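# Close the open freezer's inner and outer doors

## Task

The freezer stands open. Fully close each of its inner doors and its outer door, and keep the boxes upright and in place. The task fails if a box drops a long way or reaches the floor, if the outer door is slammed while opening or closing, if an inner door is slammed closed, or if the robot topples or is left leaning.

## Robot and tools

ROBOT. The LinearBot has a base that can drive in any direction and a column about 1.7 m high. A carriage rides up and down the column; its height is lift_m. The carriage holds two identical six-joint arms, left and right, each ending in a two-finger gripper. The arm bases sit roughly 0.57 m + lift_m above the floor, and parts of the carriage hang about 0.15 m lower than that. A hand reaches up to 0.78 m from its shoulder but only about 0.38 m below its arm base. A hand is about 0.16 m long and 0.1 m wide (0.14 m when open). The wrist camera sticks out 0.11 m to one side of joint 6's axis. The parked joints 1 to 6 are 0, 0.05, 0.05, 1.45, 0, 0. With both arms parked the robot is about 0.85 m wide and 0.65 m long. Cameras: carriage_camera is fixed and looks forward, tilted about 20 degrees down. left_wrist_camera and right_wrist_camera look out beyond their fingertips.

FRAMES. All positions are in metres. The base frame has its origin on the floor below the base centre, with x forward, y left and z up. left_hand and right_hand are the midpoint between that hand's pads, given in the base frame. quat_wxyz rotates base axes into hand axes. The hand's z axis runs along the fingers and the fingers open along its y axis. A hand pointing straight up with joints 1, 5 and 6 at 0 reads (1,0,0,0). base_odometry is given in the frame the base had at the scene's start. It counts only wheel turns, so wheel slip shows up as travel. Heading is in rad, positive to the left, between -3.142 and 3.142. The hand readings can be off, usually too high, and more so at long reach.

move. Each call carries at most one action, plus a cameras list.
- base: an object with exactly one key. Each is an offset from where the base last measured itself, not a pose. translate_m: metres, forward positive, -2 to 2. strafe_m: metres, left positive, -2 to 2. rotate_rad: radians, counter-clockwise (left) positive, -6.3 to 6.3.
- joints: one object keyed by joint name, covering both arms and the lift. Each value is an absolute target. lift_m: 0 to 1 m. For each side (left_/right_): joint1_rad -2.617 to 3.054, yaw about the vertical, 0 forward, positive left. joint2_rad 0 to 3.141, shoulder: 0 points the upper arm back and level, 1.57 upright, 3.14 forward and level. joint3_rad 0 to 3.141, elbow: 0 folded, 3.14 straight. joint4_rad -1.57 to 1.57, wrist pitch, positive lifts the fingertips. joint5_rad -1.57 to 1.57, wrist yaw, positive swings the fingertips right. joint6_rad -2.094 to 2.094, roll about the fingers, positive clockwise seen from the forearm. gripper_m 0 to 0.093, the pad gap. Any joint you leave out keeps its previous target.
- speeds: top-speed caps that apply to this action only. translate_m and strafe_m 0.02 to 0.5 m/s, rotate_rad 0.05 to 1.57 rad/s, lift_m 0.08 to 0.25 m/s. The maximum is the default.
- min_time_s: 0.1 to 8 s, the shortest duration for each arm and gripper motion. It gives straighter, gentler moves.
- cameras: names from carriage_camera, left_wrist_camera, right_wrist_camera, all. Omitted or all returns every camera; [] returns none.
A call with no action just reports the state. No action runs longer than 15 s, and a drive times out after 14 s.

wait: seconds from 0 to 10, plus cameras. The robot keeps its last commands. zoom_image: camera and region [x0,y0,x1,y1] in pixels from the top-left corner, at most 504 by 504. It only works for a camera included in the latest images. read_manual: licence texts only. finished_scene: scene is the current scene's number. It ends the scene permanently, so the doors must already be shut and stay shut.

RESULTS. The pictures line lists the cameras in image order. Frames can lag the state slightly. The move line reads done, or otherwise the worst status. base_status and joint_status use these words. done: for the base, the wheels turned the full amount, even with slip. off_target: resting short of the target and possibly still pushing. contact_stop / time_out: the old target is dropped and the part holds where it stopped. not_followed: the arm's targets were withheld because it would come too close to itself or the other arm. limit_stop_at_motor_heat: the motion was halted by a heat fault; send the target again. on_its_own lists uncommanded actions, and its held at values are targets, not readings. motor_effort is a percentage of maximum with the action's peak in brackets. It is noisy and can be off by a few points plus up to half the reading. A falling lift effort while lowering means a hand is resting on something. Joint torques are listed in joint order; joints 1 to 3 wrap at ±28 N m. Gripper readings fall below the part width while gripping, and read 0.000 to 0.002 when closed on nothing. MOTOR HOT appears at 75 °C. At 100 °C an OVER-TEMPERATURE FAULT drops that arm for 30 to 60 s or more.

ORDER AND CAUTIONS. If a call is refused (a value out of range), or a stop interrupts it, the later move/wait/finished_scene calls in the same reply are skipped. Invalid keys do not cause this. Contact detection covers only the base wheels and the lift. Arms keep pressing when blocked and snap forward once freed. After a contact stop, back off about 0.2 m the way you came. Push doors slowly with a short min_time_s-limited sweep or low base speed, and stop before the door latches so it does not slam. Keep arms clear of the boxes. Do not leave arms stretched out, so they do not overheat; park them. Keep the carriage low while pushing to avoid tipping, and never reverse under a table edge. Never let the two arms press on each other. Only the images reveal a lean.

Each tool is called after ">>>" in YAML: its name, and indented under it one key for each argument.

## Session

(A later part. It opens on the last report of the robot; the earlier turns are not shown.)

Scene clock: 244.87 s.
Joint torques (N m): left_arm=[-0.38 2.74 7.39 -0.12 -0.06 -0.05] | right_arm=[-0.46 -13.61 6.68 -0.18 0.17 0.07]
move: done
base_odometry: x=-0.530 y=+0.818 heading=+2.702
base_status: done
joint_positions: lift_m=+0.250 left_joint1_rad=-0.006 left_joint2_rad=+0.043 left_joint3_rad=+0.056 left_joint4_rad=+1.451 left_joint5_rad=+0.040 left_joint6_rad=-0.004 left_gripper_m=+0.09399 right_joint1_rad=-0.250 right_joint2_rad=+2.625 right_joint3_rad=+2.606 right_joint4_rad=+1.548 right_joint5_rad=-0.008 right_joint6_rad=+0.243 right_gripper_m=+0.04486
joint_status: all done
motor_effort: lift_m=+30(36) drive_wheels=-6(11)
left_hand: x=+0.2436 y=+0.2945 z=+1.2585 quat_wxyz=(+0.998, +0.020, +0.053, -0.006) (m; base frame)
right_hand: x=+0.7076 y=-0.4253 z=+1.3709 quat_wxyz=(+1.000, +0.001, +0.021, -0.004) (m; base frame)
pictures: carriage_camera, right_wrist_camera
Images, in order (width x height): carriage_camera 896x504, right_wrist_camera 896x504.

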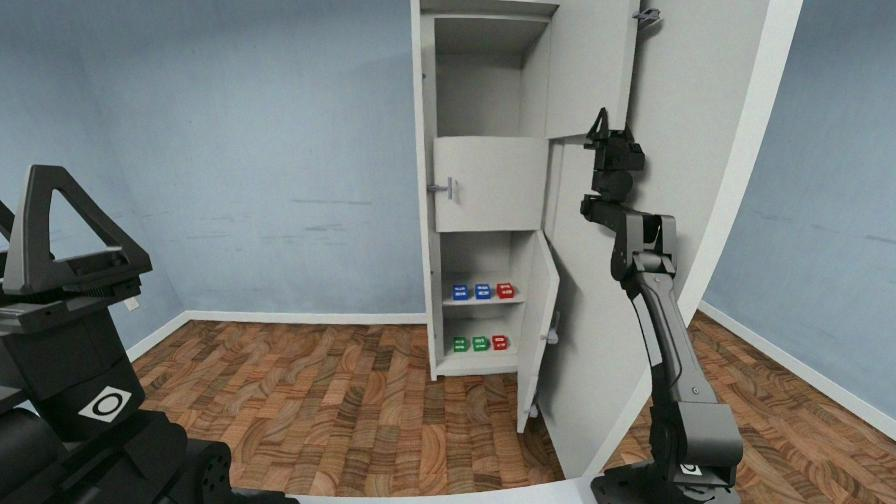

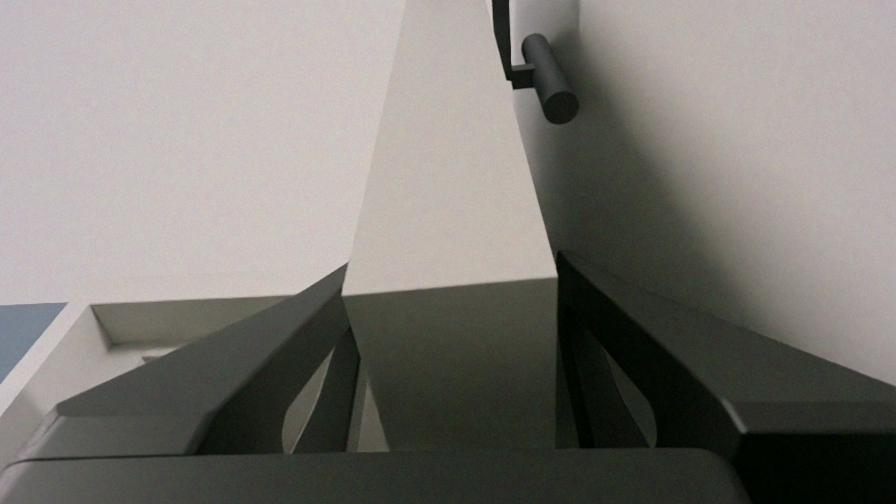

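>>> move:
  base: {"strafe_m": 0.05}
  speeds: {"strafe_m":0.06}
  cameras: []

>>> move:
  base: {"strafe_m": 0.1}
  joints: {"right_gripper_m":0.09}
  speeds: {"strafe_m":0.06}
  cameras: ["carriage_camera","right_wrist_camera"]

Scene clock: 248.90 s.
Joint torques (N m): left_arm=[-0.47 2.74 7.38 -0.13 -0.06 -0.04] | right_arm=[-0.29 -13.19 6.78 -0.23 0.15 0.08]
move: done
base_odometry: x=-0.551 y=+0.773 heading=+2.701
base_status: done
joint_positions: lift_m=+0.250 left_joint1_rad=-0.006 left_joint2_rad=+0.043 left_joint3_rad=+0.056 left_joint4_rad=+1.451 left_joint5_rad=+0.040 left_joint6_rad=-0.004 left_gripper_m=+0.09399 right_joint1_rad=-0.250 right_joint2_rad=+2.625 right_joint3_rad=+2.606 right_joint4_rad=+1.548 right_joint5_rad=-0.005 right_joint6_rad=+0.243 right_gripper_m=+0.04486
joint_status: not commanded
motor_effort: lift_m=+30(30) drive_wheels=+0(8)
left_hand: x=+0.2436 y=+0.2945 z=+1.2585 quat_wxyz=(+0.998, +0.020, +0.053, -0.006) (m; base frame)
right_hand: x=+0.7075 y=-0.4260 z=+1.3709 quat_wxyz=(+1.000, +0.003, +0.021, -0.004) (m; base frame)
pictures: none
No camera images: "cameras" was empty.

Scene clock: 251.10 s.
Joint torques (N m): left_arm=[-0.38 2.78 7.35 -0.13 -0.07 -0.03] | right_arm=[-0.35 -13.45 6.57 -0.15 0.15 0.04]
move: done
base_odometry: x=-0.594 y=+0.683 heading=+2.701
base_status: done
joint_positions: lift_m=+0.250 left_joint1_rad=-0.006 left_joint2_rad=+0.043 left_joint3_rad=+0.056 left_joint4_rad=+1.451 left_joint5_rad=+0.040 left_joint6_rad=-0.004 left_gripper_m=+0.09399 right_joint1_rad=-0.250 right_joint2_rad=+2.625 right_joint3_rad=+2.606 right_joint4_rad=+1.547 right_joint5_rad=-0.003 right_joint6_rad=+0.243 right_gripper_m=+0.08987
joint_status: all done
motor_effort: lift_m=+30(30) drive_wheels=-4(7)
left_hand: x=+0.2436 y=+0.2945 z=+1.2585 quat_wxyz=(+0.998, +0.020, +0.053, -0.006) (m; base frame)
right_hand: x=+0.7077 y=-0.4262 z=+1.3709 quat_wxyz=(+1.000, +0.004, +0.021, -0.003) (m; base frame)
pictures: carriage_camera, right_wrist_camera
Images, in order (width x height): carriage_camera 896x504, right_wrist_camera 896x504.

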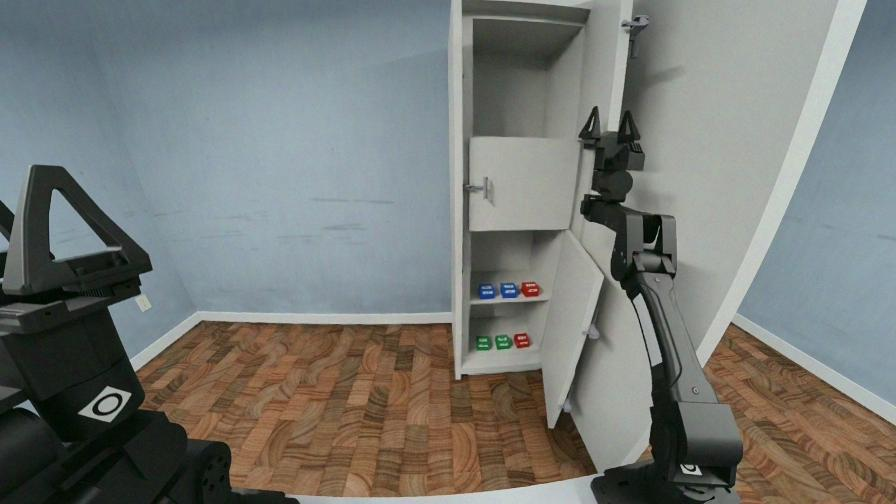

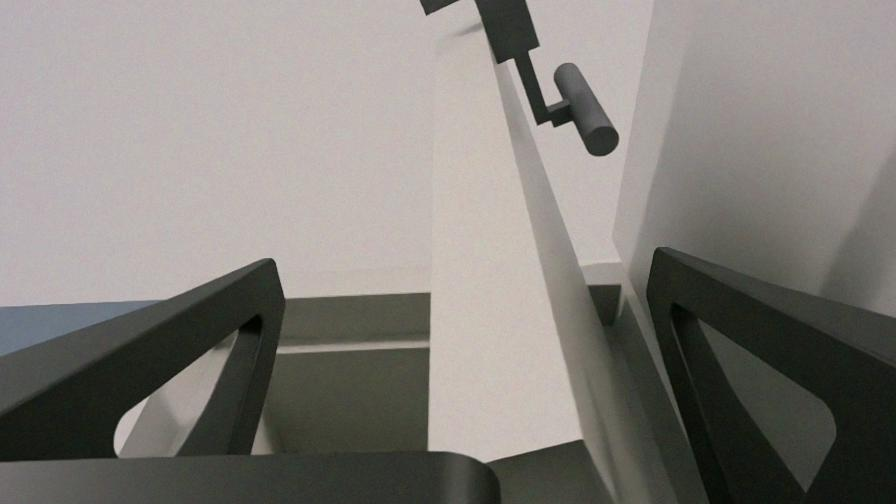

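>>> move:
  base: {"translate_m": 0.08}
  speeds: {"translate_m":0.08}
  cameras: ["carriage_camera","right_wrist_camera"]

>>> move:
  base: {"strafe_m": 0.12}
  speeds: {"strafe_m":0.08}
  cameras: ["carriage_camera","right_wrist_camera"]

Scene clock: 254.37 s.
Joint torques (N m): left_arm=[-0.34 2.71 7.39 -0.14 -0.06 -0.04] | right_arm=[-0.39 -13.53 6.54 -0.18 0.09 0.02]
move: done
base_odometry: x=-0.667 y=+0.717 heading=+2.702
base_status: done
joint_positions: lift_m=+0.250 left_joint1_rad=-0.006 left_joint2_rad=+0.043 left_joint3_rad=+0.056 left_joint4_rad=+1.451 left_joint5_rad=+0.040 left_joint6_rad=-0.004 left_gripper_m=+0.09399 right_joint1_rad=-0.250 right_joint2_rad=+2.625 right_joint3_rad=+2.606 right_joint4_rad=+1.550 right_joint5_rad=-0.002 right_joint6_rad=+0.243 right_gripper_m=+0.08987
joint_status: not commanded
motor_effort: lift_m=+30(30) drive_wheels=+1(11)
left_hand: x=+0.2436 y=+0.2945 z=+1.2585 quat_wxyz=(+0.998, +0.020, +0.053, -0.006) (m; base frame)
right_hand: x=+0.7070 y=-0.4261 z=+1.3710 quat_wxyz=(+1.000, +0.004, +0.020, -0.004) (m; base frame)
pictures: carriage_camera, right_wrist_camera
Images, in order (width x height): carriage_camera 896x504, right_wrist_camera 896x504.

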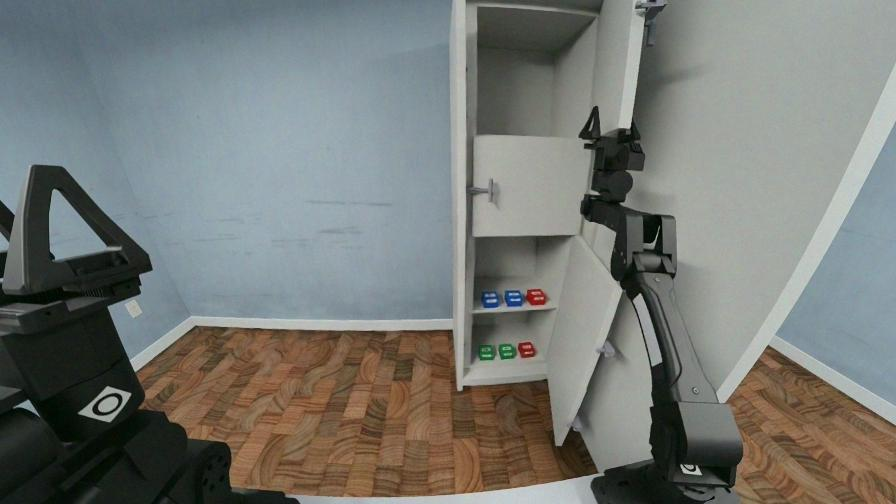

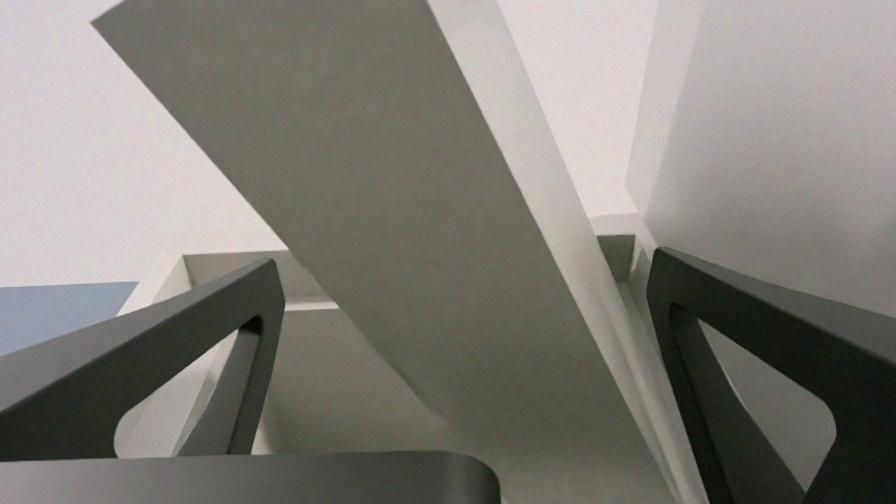

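Scene clock: 256.57 s.
Joint torques (N m): left_arm=[-0.43 2.73 7.34 -0.13 -0.04 -0.04] | right_arm=[-0.4 -13.49 6.97 -0.26 0.11 0.11]
move: done
base_odometry: x=-0.718 y=+0.608 heading=+2.701
base_status: done
joint_positions: lift_m=+0.250 left_joint1_rad=-0.006 left_joint2_rad=+0.043 left_joint3_rad=+0.056 left_joint4_rad=+1.451 left_joint5_rad=+0.040 left_joint6_rad=-0.004 left_gripper_m=+0.09399 right_joint1_rad=-0.250 right_joint2_rad=+2.625 right_joint3_rad=+2.606 right_joint4_rad=+1.549 right_joint5_rad=+0.000 right_joint6_rad=+0.243 right_gripper_m=+0.08987
joint_status: not commanded
motor_effort: lift_m=+30(30) drive_wheels=-1(7)
left_hand: x=+0.2436 y=+0.2945 z=+1.2585 quat_wxyz=(+0.998, +0.020, +0.053, -0.006) (m; base frame)
right_hand: x=+0.7069 y=-0.4269 z=+1.3710 quat_wxyz=(+1.000, +0.005, +0.020, -0.004) (m; base frame)
pictures: carriage_camera, right_wrist_camera
Images, in order (width x height): carriage_camera 896x504, right_wrist_camera 896x504.

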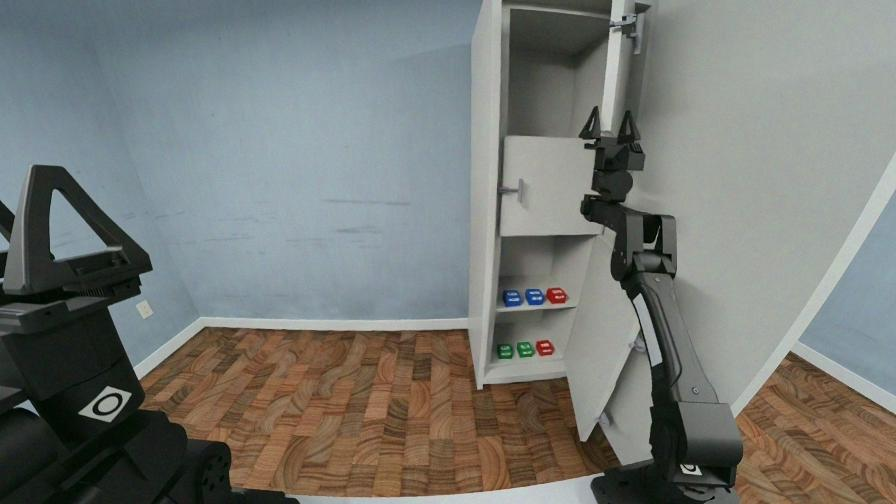

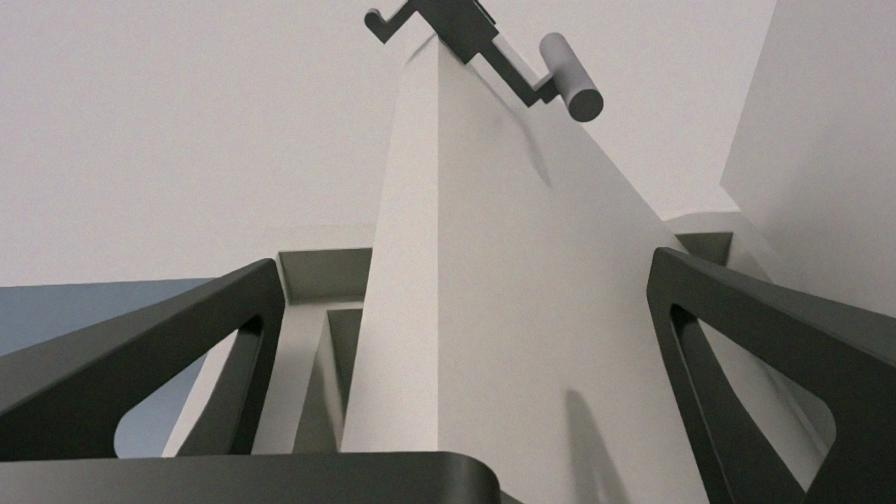

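>>> move:
  joints: {"lift_m":0.12}
  cameras: []

>>> move:
  base: {"translate_m": -0.22}
  cameras: []

>>> move:
  joints: {"lift_m":0.35,"right_joint1_rad":0,"right_joint2_rad":1.57,"right_joint3_rad":1.57,"right_joint4_rad":0,"right_joint5_rad":0,"right_joint6_rad":0,"right_gripper_m":0}
  min_time_s: 2

Scene clock: 260.07 s.
Joint torques (N m): left_arm=[-0.4 2.76 7.45 -0.12 -0.05 -0.05] | right_arm=[-0.35 -13.82 6.68 -0.23 0.08 0.08]
move: done
base_odometry: x=-0.718 y=+0.608 heading=+2.701
base_status: not commanded
joint_positions: lift_m=+0.120 left_joint1_rad=-0.006 left_joint2_rad=+0.043 left_joint3_rad=+0.056 left_joint4_rad=+1.451 left_joint5_rad=+0.040 left_joint6_rad=-0.004 left_gripper_m=+0.09399 right_joint1_rad=-0.250 right_joint2_rad=+2.628 right_joint3_rad=+2.608 right_joint4_rad=+1.550 right_joint5_rad=+0.000 right_joint6_rad=+0.243 right_gripper_m=+0.08987
joint_status: all done
motor_effort: lift_m=+24(25) drive_wheels=-1(1)
left_hand: x=+0.2436 y=+0.2945 z=+1.1291 quat_wxyz=(+0.998, +0.020, +0.053, -0.006) (m; base frame)
right_hand: x=+0.7073 y=-0.4270 z=+1.2409 quat_wxyz=(+1.000, +0.005, +0.020, -0.004) (m; base frame)
pictures: none
No camera images: "cameras" was empty.

Scene clock: 262.23 s.
Joint torques (N m): left_arm=[-0.39 2.77 7.45 -0.12 -0.07 -0.03] | right_arm=[-0.4 -13.59 6.45 -0.16 0.08 0.11]
move: done
base_odometry: x=-0.519 y=+0.514 heading=+2.701
base_status: done
joint_positions: lift_m=+0.120 left_joint1_rad=-0.006 left_joint2_rad=+0.043 left_joint3_rad=+0.056 left_joint4_rad=+1.451 left_joint5_rad=+0.040 left_joint6_rad=-0.004 left_gripper_m=+0.09399 right_joint1_rad=-0.251 right_joint2_rad=+2.628 right_joint3_rad=+2.608 right_joint4_rad=+1.550 right_joint5_rad=+0.000 right_joint6_rad=+0.243 right_gripper_m=+0.08987
joint_status: not commanded
motor_effort: lift_m=+24(24) drive_wheels=-3(7)
left_hand: x=+0.2437 y=+0.2945 z=+1.1291 quat_wxyz=(+0.998, +0.020, +0.053, -0.006) (m; base frame)
right_hand: x=+0.7072 y=-0.4271 z=+1.2409 quat_wxyz=(+1.000, +0.005, +0.020, -0.004) (m; base frame)
pictures: none
No camera images: "cameras" was empty.

Scene clock: 264.70 s.
Joint torques (N m): left_arm=[-0.39 2.76 7.42 -0.13 -0.06 -0.04] | right_arm=[-0.23 -10.24 7.49 1.71 0.15 -0.15]
move: done
base_odometry: x=-0.519 y=+0.514 heading=+2.701
base_status: not commanded
joint_positions: lift_m=+0.350 left_joint1_rad=-0.006 left_joint2_rad=+0.043 left_joint3_rad=+0.056 left_joint4_rad=+1.451 left_joint5_rad=+0.040 left_joint6_rad=-0.004 left_gripper_m=+0.09399 right_joint1_rad=-0.006 right_joint2_rad=+1.598 right_joint3_rad=+1.573 right_joint4_rad=+0.006 right_joint5_rad=+0.000 right_joint6_rad=+0.009 right_gripper_m=+0.00027
joint_status: all done
motor_effort: lift_m=+30(37) drive_wheels=-3(3)
left_hand: x=+0.2437 y=+0.2945 z=+1.3585 quat_wxyz=(+0.998, +0.020, +0.053, -0.006) (m; base frame)
right_hand: x=+0.7367 y=-0.3044 z=+1.3524 quat_wxyz=(+0.700, +0.005, +0.714, +0.001) (m; base frame)
pictures: carriage_camera, left_wrist_camera, right_wrist_camera
Images, in order (width x height): carriage_camera 896x504, left_wrist_camera 896x504, right_wrist_camera 896x504.

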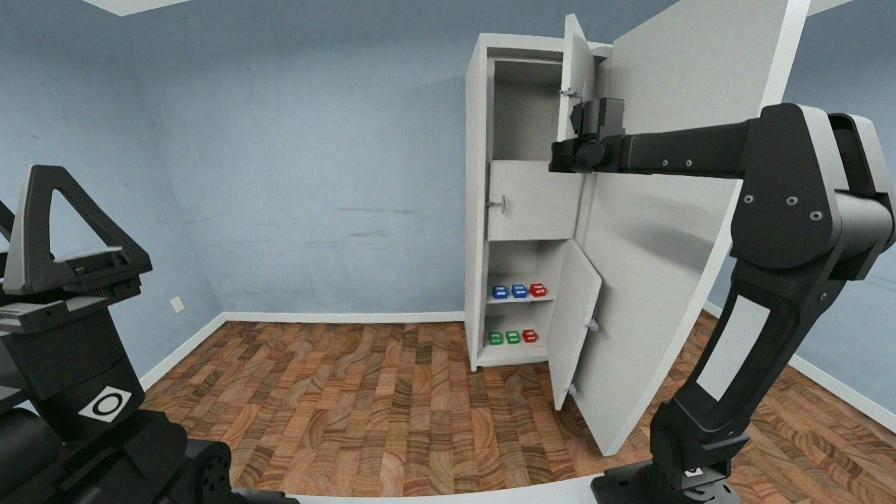

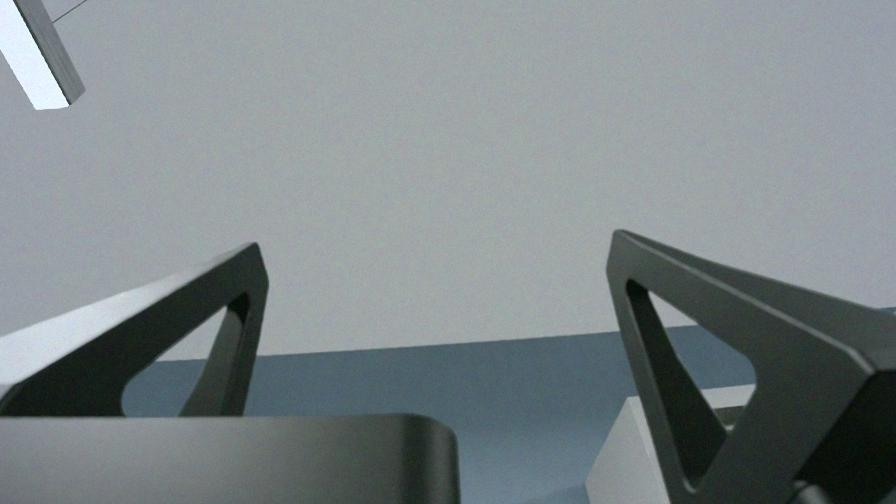

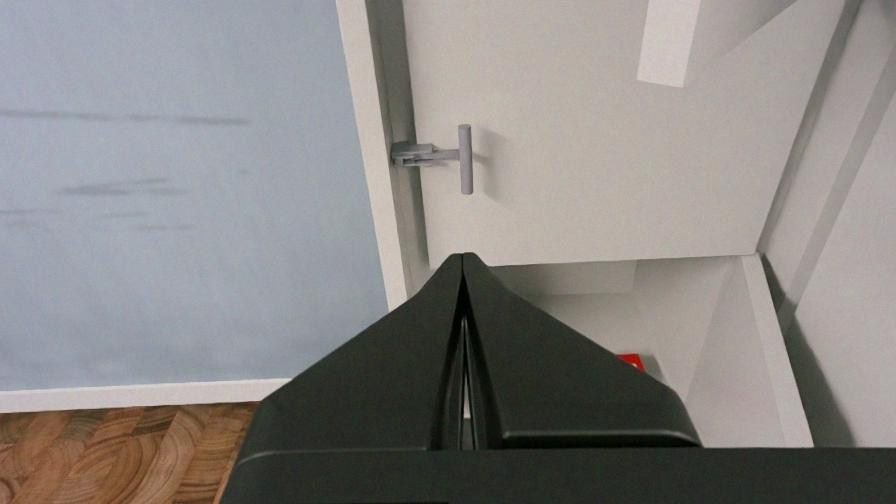

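>>> move:
  base: {"strafe_m": -0.27}
  joints: {"right_joint6_rad":-1.57,"lift_m":0.37}
  cameras: []

>>> move:
  base: {"translate_m": 0.19}
  speeds: {"translate_m":0.1}
  cameras: ["carriage_camera","right_wrist_camera"]

Scene clock: 268.87 s.
Joint torques (N m): left_arm=[-0.29 2.77 7.45 -0.13 -0.06 -0.04] | right_arm=[0.01 -8.96 7.91 1.69 0.08 0.01]
move: done
base_odometry: x=-0.404 y=+0.758 heading=+2.701
base_status: done
joint_positions: lift_m=+0.370 left_joint1_rad=-0.006 left_joint2_rad=+0.043 left_joint3_rad=+0.056 left_joint4_rad=+1.451 left_joint5_rad=+0.040 left_joint6_rad=-0.004 left_gripper_m=+0.09399 right_joint1_rad=-0.004 right_joint2_rad=+1.590 right_joint3_rad=+1.567 right_joint4_rad=-0.005 right_joint5_rad=+0.001 right_joint6_rad=-1.562 right_gripper_m=+0.00026
joint_status: all done
motor_effort: lift_m=+30(36) drive_wheels=-5(10)
left_hand: x=+0.2437 y=+0.2945 z=+1.3785 quat_wxyz=(+0.998, +0.020, +0.053, -0.006) (m; base frame)
right_hand: x=+0.7342 y=-0.3036 z=+1.3713 quat_wxyz=(+0.494, -0.503, +0.510, -0.492) (m; base frame)
pictures: none
No camera images: "cameras" was empty.

Scene clock: 271.53 s.
Joint torques (N m): left_arm=[-0.39 2.85 7.41 -0.14 -0.05 -0.04] | right_arm=[-0.02 -9.09 7.84 1.75 0.16 -0.05]
move: done
base_odometry: x=-0.575 y=+0.840 heading=+2.700
base_status: done
joint_positions: lift_m=+0.370 left_joint1_rad=-0.006 left_joint2_rad=+0.043 left_joint3_rad=+0.056 left_joint4_rad=+1.451 left_joint5_rad=+0.040 left_joint6_rad=-0.004 left_gripper_m=+0.09399 right_joint1_rad=-0.004 right_joint2_rad=+1.588 right_joint3_rad=+1.567 right_joint4_rad=-0.006 right_joint5_rad=+0.001 right_joint6_rad=-1.562 right_gripper_m=+0.00026
joint_status: not commanded
motor_effort: lift_m=+30(30) drive_wheels=+2(10)
left_hand: x=+0.2436 y=+0.2945 z=+1.3785 quat_wxyz=(+0.998, +0.020, +0.053, -0.006) (m; base frame)
right_hand: x=+0.7337 y=-0.3036 z=+1.3719 quat_wxyz=(+0.494, -0.503, +0.510, -0.492) (m; base frame)
pictures: carriage_camera, right_wrist_camera
Images, in order (width x height): carriage_camera 896x504, right_wrist_camera 896x504.

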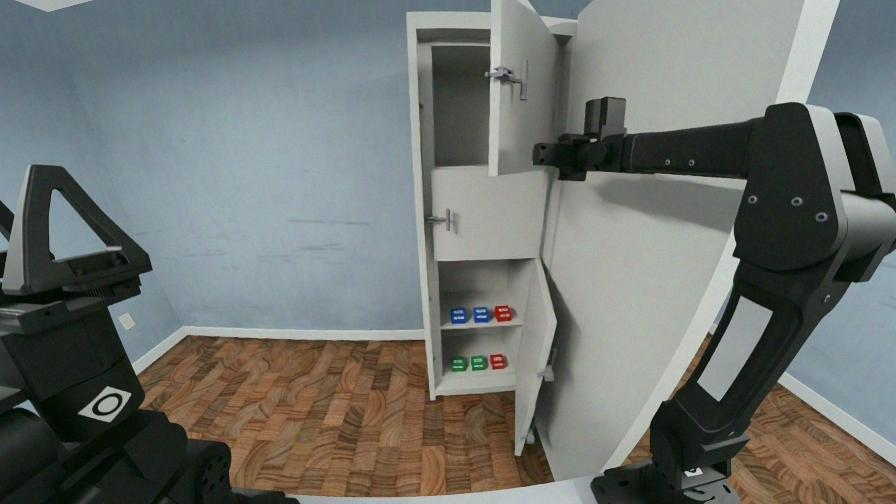

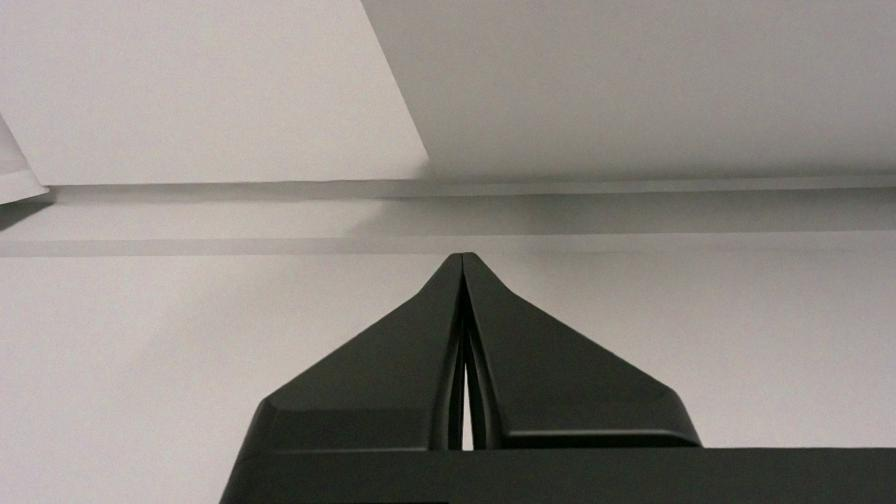

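>>> move:
  joints: {"lift_m":0.42}
  base: {"strafe_m": 0.15}
  speeds: {"strafe_m":0.08}
  cameras: ["carriage_camera"]

>>> move:
  base: {"translate_m": 0.1}
  speeds: {"translate_m":0.08}
  cameras: []

>>> move:
  base: {"strafe_m": 0.12}
  speeds: {"strafe_m":0.08}
  cameras: ["carriage_camera","right_wrist_camera"]

Scene clock: 276.13 s.
Joint torques (N m): left_arm=[-0.38 2.76 7.36 -0.12 -0.05 -0.03] | right_arm=[-0.16 -8.59 8.16 1.77 0.06 -0.01]
move: done
base_odometry: x=-0.640 y=+0.704 heading=+2.700
base_status: done
joint_positions: lift_m=+0.420 left_joint1_rad=-0.006 left_joint2_rad=+0.043 left_joint3_rad=+0.056 left_joint4_rad=+1.451 left_joint5_rad=+0.040 left_joint6_rad=-0.004 left_gripper_m=+0.09399 right_joint1_rad=-0.003 right_joint2_rad=+1.586 right_joint3_rad=+1.565 right_joint4_rad=-0.007 right_joint5_rad=+0.003 right_joint6_rad=-1.563 right_gripper_m=+0.00026
joint_status: all done
motor_effort: lift_m=+30(38) drive_wheels=-4(8)
left_hand: x=+0.2436 y=+0.2945 z=+1.4285 quat_wxyz=(+0.998, +0.020, +0.053, -0.006) (m; base frame)
right_hand: x=+0.7332 y=-0.3034 z=+1.4215 quat_wxyz=(+0.494, -0.504, +0.510, -0.492) (m; base frame)
pictures: carriage_camera
Images, in order (width x height): carriage_camera 896x504.

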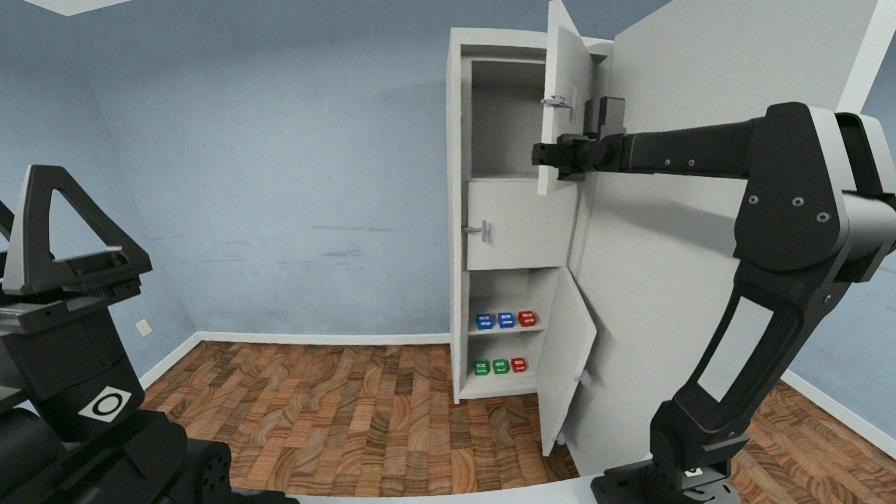

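Scene clock: 278.13 s.
Joint torques (N m): left_arm=[-0.4 2.81 7.43 -0.15 -0.06 -0.05] | right_arm=[-0.14 -8.69 8.03 1.76 0.07 -0.07]
move: done
base_odometry: x=-0.730 y=+0.747 heading=+2.700
base_status: done
joint_positions: lift_m=+0.420 left_joint1_rad=-0.006 left_joint2_rad=+0.043 left_joint3_rad=+0.056 left_joint4_rad=+1.451 left_joint5_rad=+0.040 left_joint6_rad=-0.004 left_gripper_m=+0.09399 right_joint1_rad=-0.003 right_joint2_rad=+1.586 right_joint3_rad=+1.565 right_joint4_rad=-0.007 right_joint5_rad=+0.003 right_joint6_rad=-1.563 right_gripper_m=+0.00026
joint_status: not commanded
motor_effort: lift_m=+30(30) drive_wheels=+1(10)
left_hand: x=+0.2436 y=+0.2945 z=+1.4285 quat_wxyz=(+0.998, +0.020, +0.053, -0.006) (m; base frame)
right_hand: x=+0.7332 y=-0.3034 z=+1.4214 quat_wxyz=(+0.493, -0.504, +0.510, -0.492) (m; base frame)
pictures: none
No camera images: "cameras" was empty.

Scene clock: 280.43 s.
Joint torques (N m): left_arm=[-0.47 2.78 7.36 -0.12 -0.06 -0.04] | right_arm=[-0.24 -8.68 8.2 1.76 0.05 -0.03]
move: done
base_odometry: x=-0.782 y=+0.638 heading=+2.700
base_status: done
joint_positions: lift_m=+0.420 left_joint1_rad=-0.005 left_joint2_rad=+0.043 left_joint3_rad=+0.056 left_joint4_rad=+1.451 left_joint5_rad=+0.040 left_joint6_rad=-0.004 left_gripper_m=+0.09399 right_joint1_rad=+0.000 right_joint2_rad=+1.586 right_joint3_rad=+1.565 right_joint4_rad=-0.007 right_joint5_rad=+0.005 right_joint6_rad=-1.563 right_gripper_m=+0.00026
joint_status: not commanded
motor_effort: lift_m=+30(30) drive_wheels=-4(8)
left_hand: x=+0.2436 y=+0.2945 z=+1.4285 quat_wxyz=(+0.998, +0.020, +0.053, -0.006) (m; base frame)
right_hand: x=+0.7332 y=-0.3025 z=+1.4214 quat_wxyz=(+0.494, -0.504, +0.510, -0.492) (m; base frame)
pictures: carriage_camera, right_wrist_camera
Images, in order (width x height): carriage_camera 896x504, right_wrist_camera 896x504.

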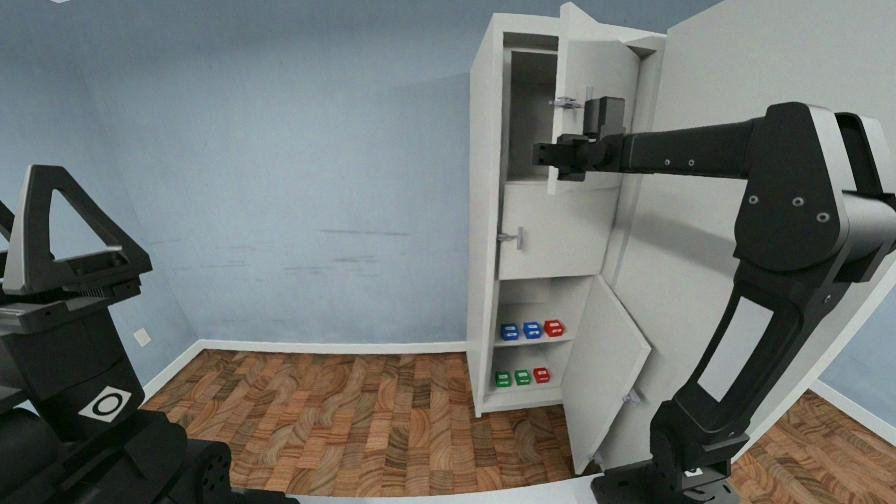

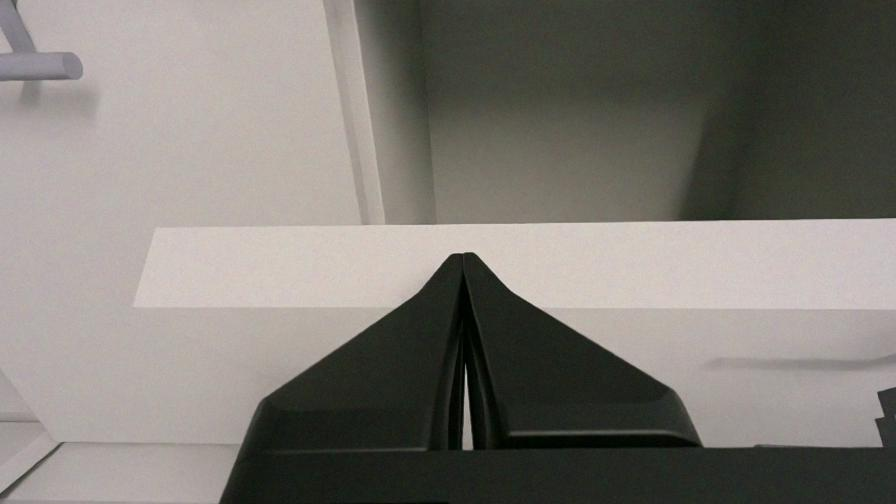

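>>> move:
  base: {"strafe_m": -0.08}
  cameras: []

>>> move:
  base: {"translate_m": 0.1}
  speeds: {"translate_m":0.08}
  cameras: ["carriage_camera","right_wrist_camera"]

>>> move:
  base: {"strafe_m": 0.09}
  speeds: {"strafe_m":0.08}
  cameras: ["carriage_camera","right_wrist_camera"]

Scene clock: 283.17 s.
Joint torques (N m): left_arm=[-0.4 2.74 7.28 -0.13 -0.06 -0.05] | right_arm=[-0.08 -8.47 8.21 1.7 0.09 -0.01]
move: done
base_odometry: x=-0.747 y=+0.710 heading=+2.700
base_status: done
joint_positions: lift_m=+0.420 left_joint1_rad=-0.005 left_joint2_rad=+0.043 left_joint3_rad=+0.056 left_joint4_rad=+1.451 left_joint5_rad=+0.040 left_joint6_rad=-0.004 left_gripper_m=+0.09399 right_joint1_rad=-0.004 right_joint2_rad=+1.586 right_joint3_rad=+1.565 right_joint4_rad=-0.007 right_joint5_rad=+0.005 right_joint6_rad=-1.563 right_gripper_m=+0.00026
joint_status: not commanded
motor_effort: lift_m=+30(30) drive_wheels=+1(10)
left_hand: x=+0.2436 y=+0.2945 z=+1.4285 quat_wxyz=(+0.998, +0.020, +0.053, -0.006) (m; base frame)
right_hand: x=+0.7332 y=-0.3042 z=+1.4214 quat_wxyz=(+0.493, -0.503, +0.511, -0.493) (m; base frame)
pictures: none
No camera images: "cameras" was empty.

Scene clock: 285.13 s.
Joint torques (N m): left_arm=[-0.47 2.8 7.42 -0.14 -0.06 -0.04] | right_arm=[-0.1 -9.09 7.98 1.85 0.03 0.01]
move: done
base_odometry: x=-0.838 y=+0.753 heading=+2.701
base_status: done
joint_positions: lift_m=+0.420 left_joint1_rad=-0.005 left_joint2_rad=+0.043 left_joint3_rad=+0.056 left_joint4_rad=+1.451 left_joint5_rad=+0.040 left_joint6_rad=-0.004 left_gripper_m=+0.09399 right_joint1_rad=-0.004 right_joint2_rad=+1.585 right_joint3_rad=+1.565 right_joint4_rad=-0.008 right_joint5_rad=+0.005 right_joint6_rad=-1.563 right_gripper_m=+0.00026
joint_status: not commanded
motor_effort: lift_m=+30(30) drive_wheels=+2(10)
left_hand: x=+0.2435 y=+0.2945 z=+1.4285 quat_wxyz=(+0.998, +0.020, +0.053, -0.006) (m; base frame)
right_hand: x=+0.7329 y=-0.3043 z=+1.4215 quat_wxyz=(+0.493, -0.503, +0.511, -0.493) (m; base frame)
pictures: carriage_camera, right_wrist_camera
Images, in order (width x height): carriage_camera 896x504, right_wrist_camera 896x504.

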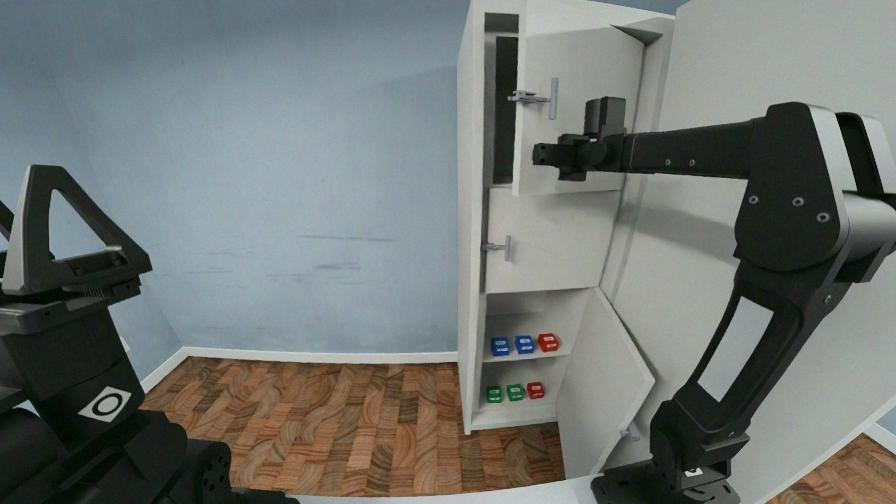

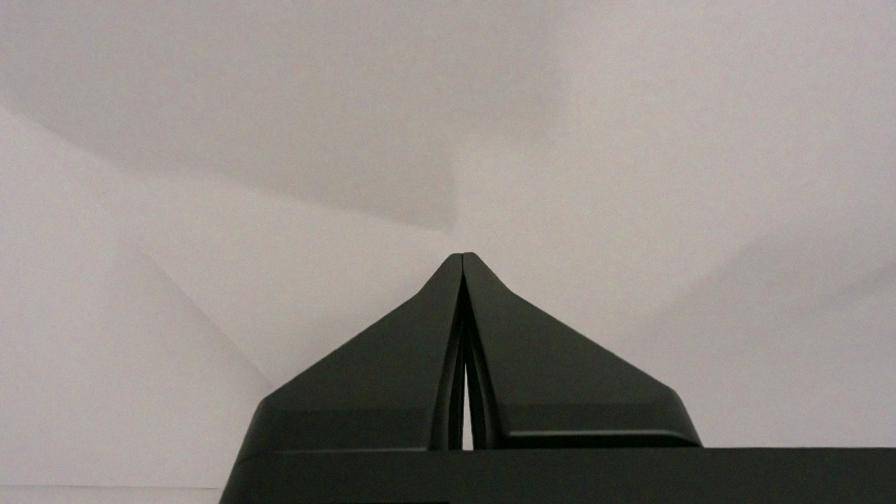

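Scene clock: 287.07 s.
Joint torques (N m): left_arm=[-0.5 2.76 7.38 -0.13 -0.05 -0.05] | right_arm=[-0.39 -8.68 7.95 1.81 0.07 -0.08]
move: done
base_odometry: x=-0.877 y=+0.671 heading=+2.701
base_status: done
joint_positions: lift_m=+0.420 left_joint1_rad=-0.005 left_joint2_rad=+0.043 left_joint3_rad=+0.056 left_joint4_rad=+1.451 left_joint5_rad=+0.040 left_joint6_rad=-0.004 left_gripper_m=+0.09399 right_joint1_rad=-0.001 right_joint2_rad=+1.585 right_joint3_rad=+1.565 right_joint4_rad=-0.008 right_joint5_rad=+0.005 right_joint6_rad=-1.563 right_gripper_m=+0.00026
joint_status: not commanded
motor_effort: lift_m=+30(30) drive_wheels=-4(8)
left_hand: x=+0.2435 y=+0.2945 z=+1.4285 quat_wxyz=(+0.998, +0.020, +0.053, -0.006) (m; base frame)
right_hand: x=+0.7329 y=-0.3030 z=+1.4215 quat_wxyz=(+0.493, -0.504, +0.511, -0.492) (m; base frame)
pictures: carriage_camera, right_wrist_camera
Images, in order (width x height): carriage_camera 896x504, right_wrist_camera 896x504.

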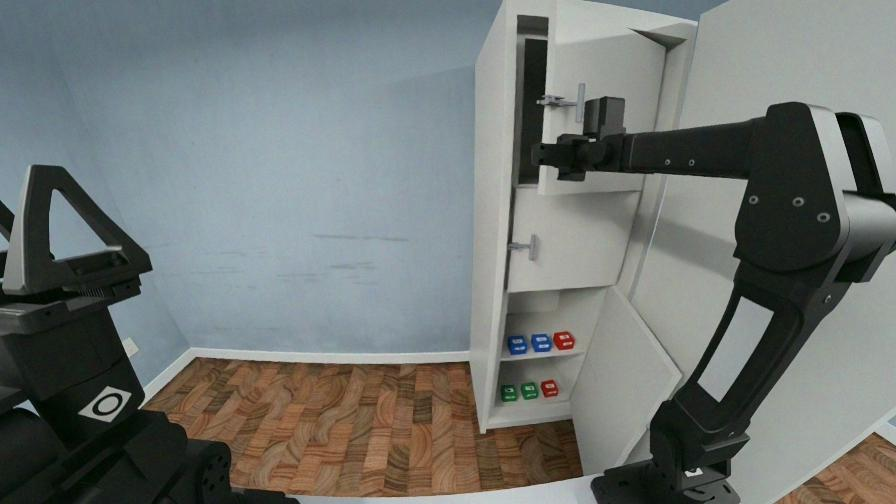

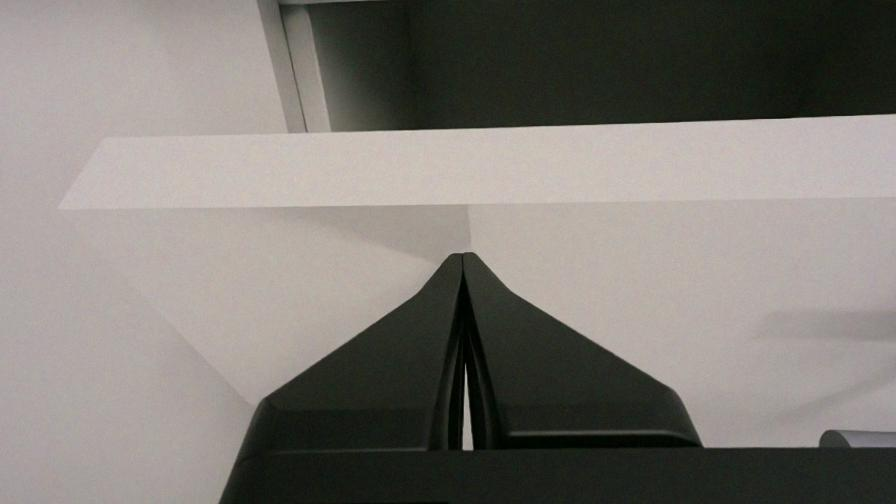

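>>> move:
  joints: {"right_joint1_rad":-0.07,"right_joint2_rad":2.094,"right_joint3_rad":2.251,"right_joint4_rad":-0.157}
  min_time_s: 3
  cameras: []

>>> move:
  joints: {"right_joint1_rad":-0.09,"right_joint2_rad":2.356,"right_joint3_rad":2.69,"right_joint4_rad":-0.33}
  min_time_s: 3
  cameras: ["carriage_camera","right_wrist_camera"]

>>> move:
  base: {"translate_m": 0.09}
  speeds: {"translate_m":0.04}
  cameras: ["carriage_camera"]

>>> zoom_image:
  camera: "carriage_camera"
  region: [450, 0, 750, 260]

Scene clock: 292.60 s.
Joint torques (N m): left_arm=[-0.5 2.78 7.35 -0.12 -0.04 -0.05] | right_arm=[-0.96 -10.54 9.98 1.67 0.09 0.01]
move: done
base_odometry: x=-0.877 y=+0.671 heading=+2.701
base_status: not commanded
joint_positions: lift_m=+0.420 left_joint1_rad=-0.005 left_joint2_rad=+0.043 left_joint3_rad=+0.056 left_joint4_rad=+1.451 left_joint5_rad=+0.040 left_joint6_rad=-0.004 left_gripper_m=+0.09399 right_joint1_rad=-0.064 right_joint2_rad=+2.087 right_joint3_rad=+2.222 right_joint4_rad=-0.152 right_joint5_rad=+0.005 right_joint6_rad=-1.563 right_gripper_m=+0.00026
joint_status: all done
motor_effort: lift_m=+30(30) drive_wheels=-1(1)
left_hand: x=+0.2435 y=+0.2945 z=+1.4285 quat_wxyz=(+0.998, +0.020, +0.053, -0.006) (m; base frame)
right_hand: x=+0.8465 y=-0.3428 z=+1.4278 quat_wxyz=(+0.480, -0.484, +0.523, -0.511) (m; base frame)
pictures: none
No camera images: "cameras" was empty.

Scene clock: 295.90 s.
Joint torques (N m): left_arm=[-0.44 2.74 7.38 -0.14 -0.06 -0.03] | right_arm=[-1.66 -11.04 8.7 1.79 0.23 -0.01]
move: done
base_odometry: x=-0.877 y=+0.671 heading=+2.701
base_status: not commanded
joint_positions: lift_m=+0.420 left_joint1_rad=-0.005 left_joint2_rad=+0.043 left_joint3_rad=+0.056 left_joint4_rad=+1.451 left_joint5_rad=+0.040 left_joint6_rad=-0.004 left_gripper_m=+0.09399 right_joint1_rad=-0.074 right_joint2_rad=+2.337 right_joint3_rad=+2.667 right_joint4_rad=-0.344 right_joint5_rad=-0.009 right_joint6_rad=-1.563 right_gripper_m=+0.00026
joint_status: all done
motor_effort: lift_m=+30(30) drive_wheels=-1(1)
left_hand: x=+0.2435 y=+0.2945 z=+1.4285 quat_wxyz=(+0.998, +0.020, +0.053, -0.006) (m; base frame)
right_hand: x=+0.8768 y=-0.3491 z=+1.4324 quat_wxyz=(+0.482, -0.485, +0.522, -0.511) (m; base frame)
pictures: carriage_camera, right_wrist_camera
Images, in order (width x height): carriage_camera 896x504, right_wrist_camera 896x504.

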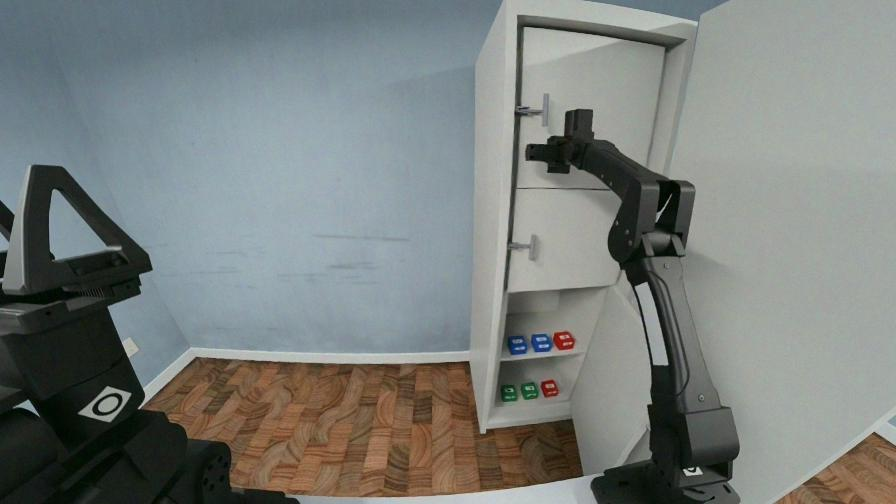

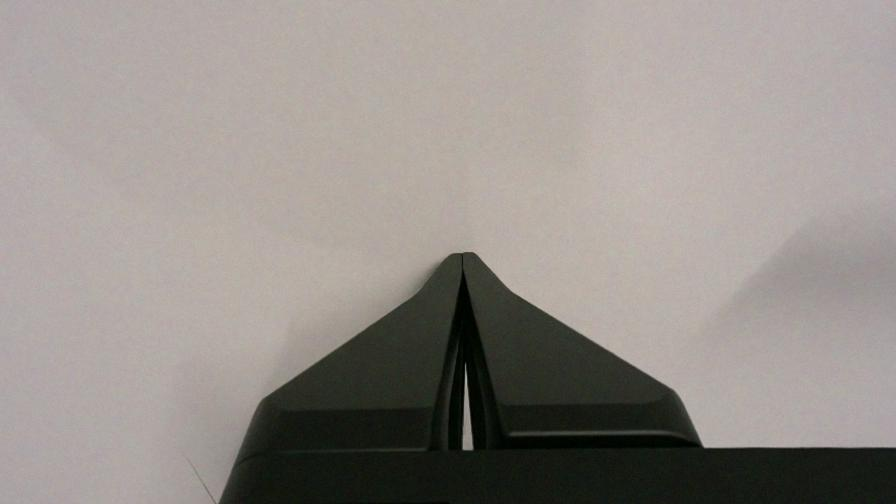

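Scene clock: 298.67 s.
Joint torques (N m): left_arm=[-0.49 2.84 7.49 -0.15 -0.03 -0.05] | right_arm=[-1.14 5.16 2.84 6.48 0.18 0.15]
move: done
base_odometry: x=-0.958 y=+0.709 heading=+2.700
base_status: done
joint_positions: lift_m=+0.420 left_joint1_rad=-0.005 left_joint2_rad=+0.043 left_joint3_rad=+0.056 left_joint4_rad=+1.451 left_joint5_rad=+0.040 left_joint6_rad=-0.004 left_gripper_m=+0.09399 right_joint1_rad=-0.084 right_joint2_rad=+2.190 right_joint3_rad=+2.724 right_joint4_rad=-0.850 right_joint5_rad=-0.015 right_joint6_rad=-1.574 right_gripper_m=+0.00024
joint_status: not commanded
motor_effort: lift_m=+30(30) drive_wheels=+9(12)
left_hand: x=+0.2435 y=+0.2945 z=+1.4285 quat_wxyz=(+0.998, +0.020, +0.053, -0.006) (m; base frame)
right_hand: x=+0.8027 y=-0.3484 z=+1.4242 quat_wxyz=(+0.401, -0.552, +0.592, -0.429) (m; base frame)
pictures: carriage_camera
Images, in order (width x height): carriage_camera 896x504.

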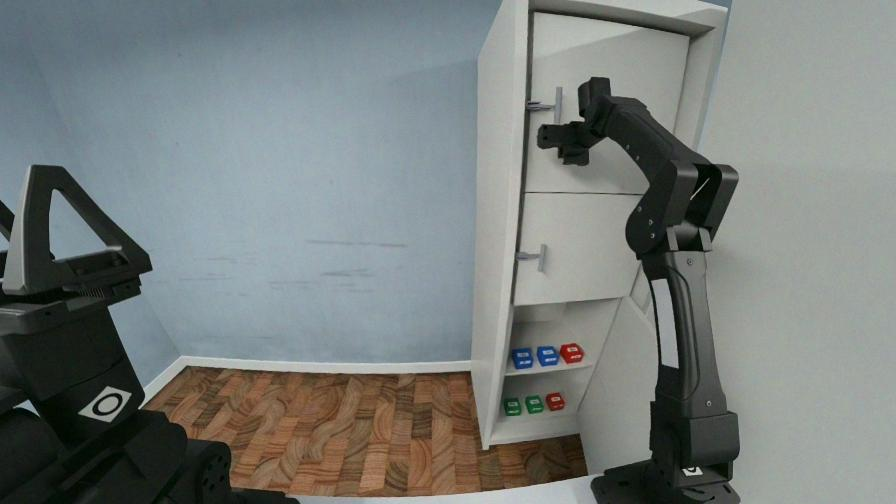

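Scaled by 1.680.

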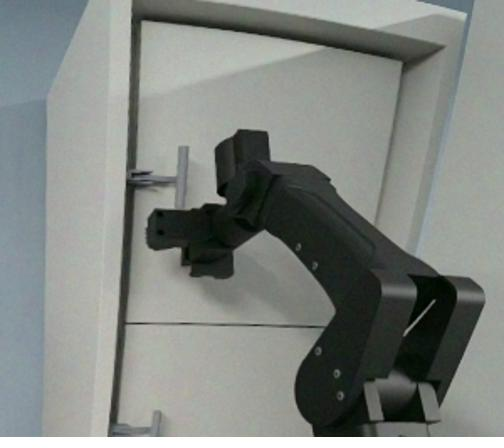

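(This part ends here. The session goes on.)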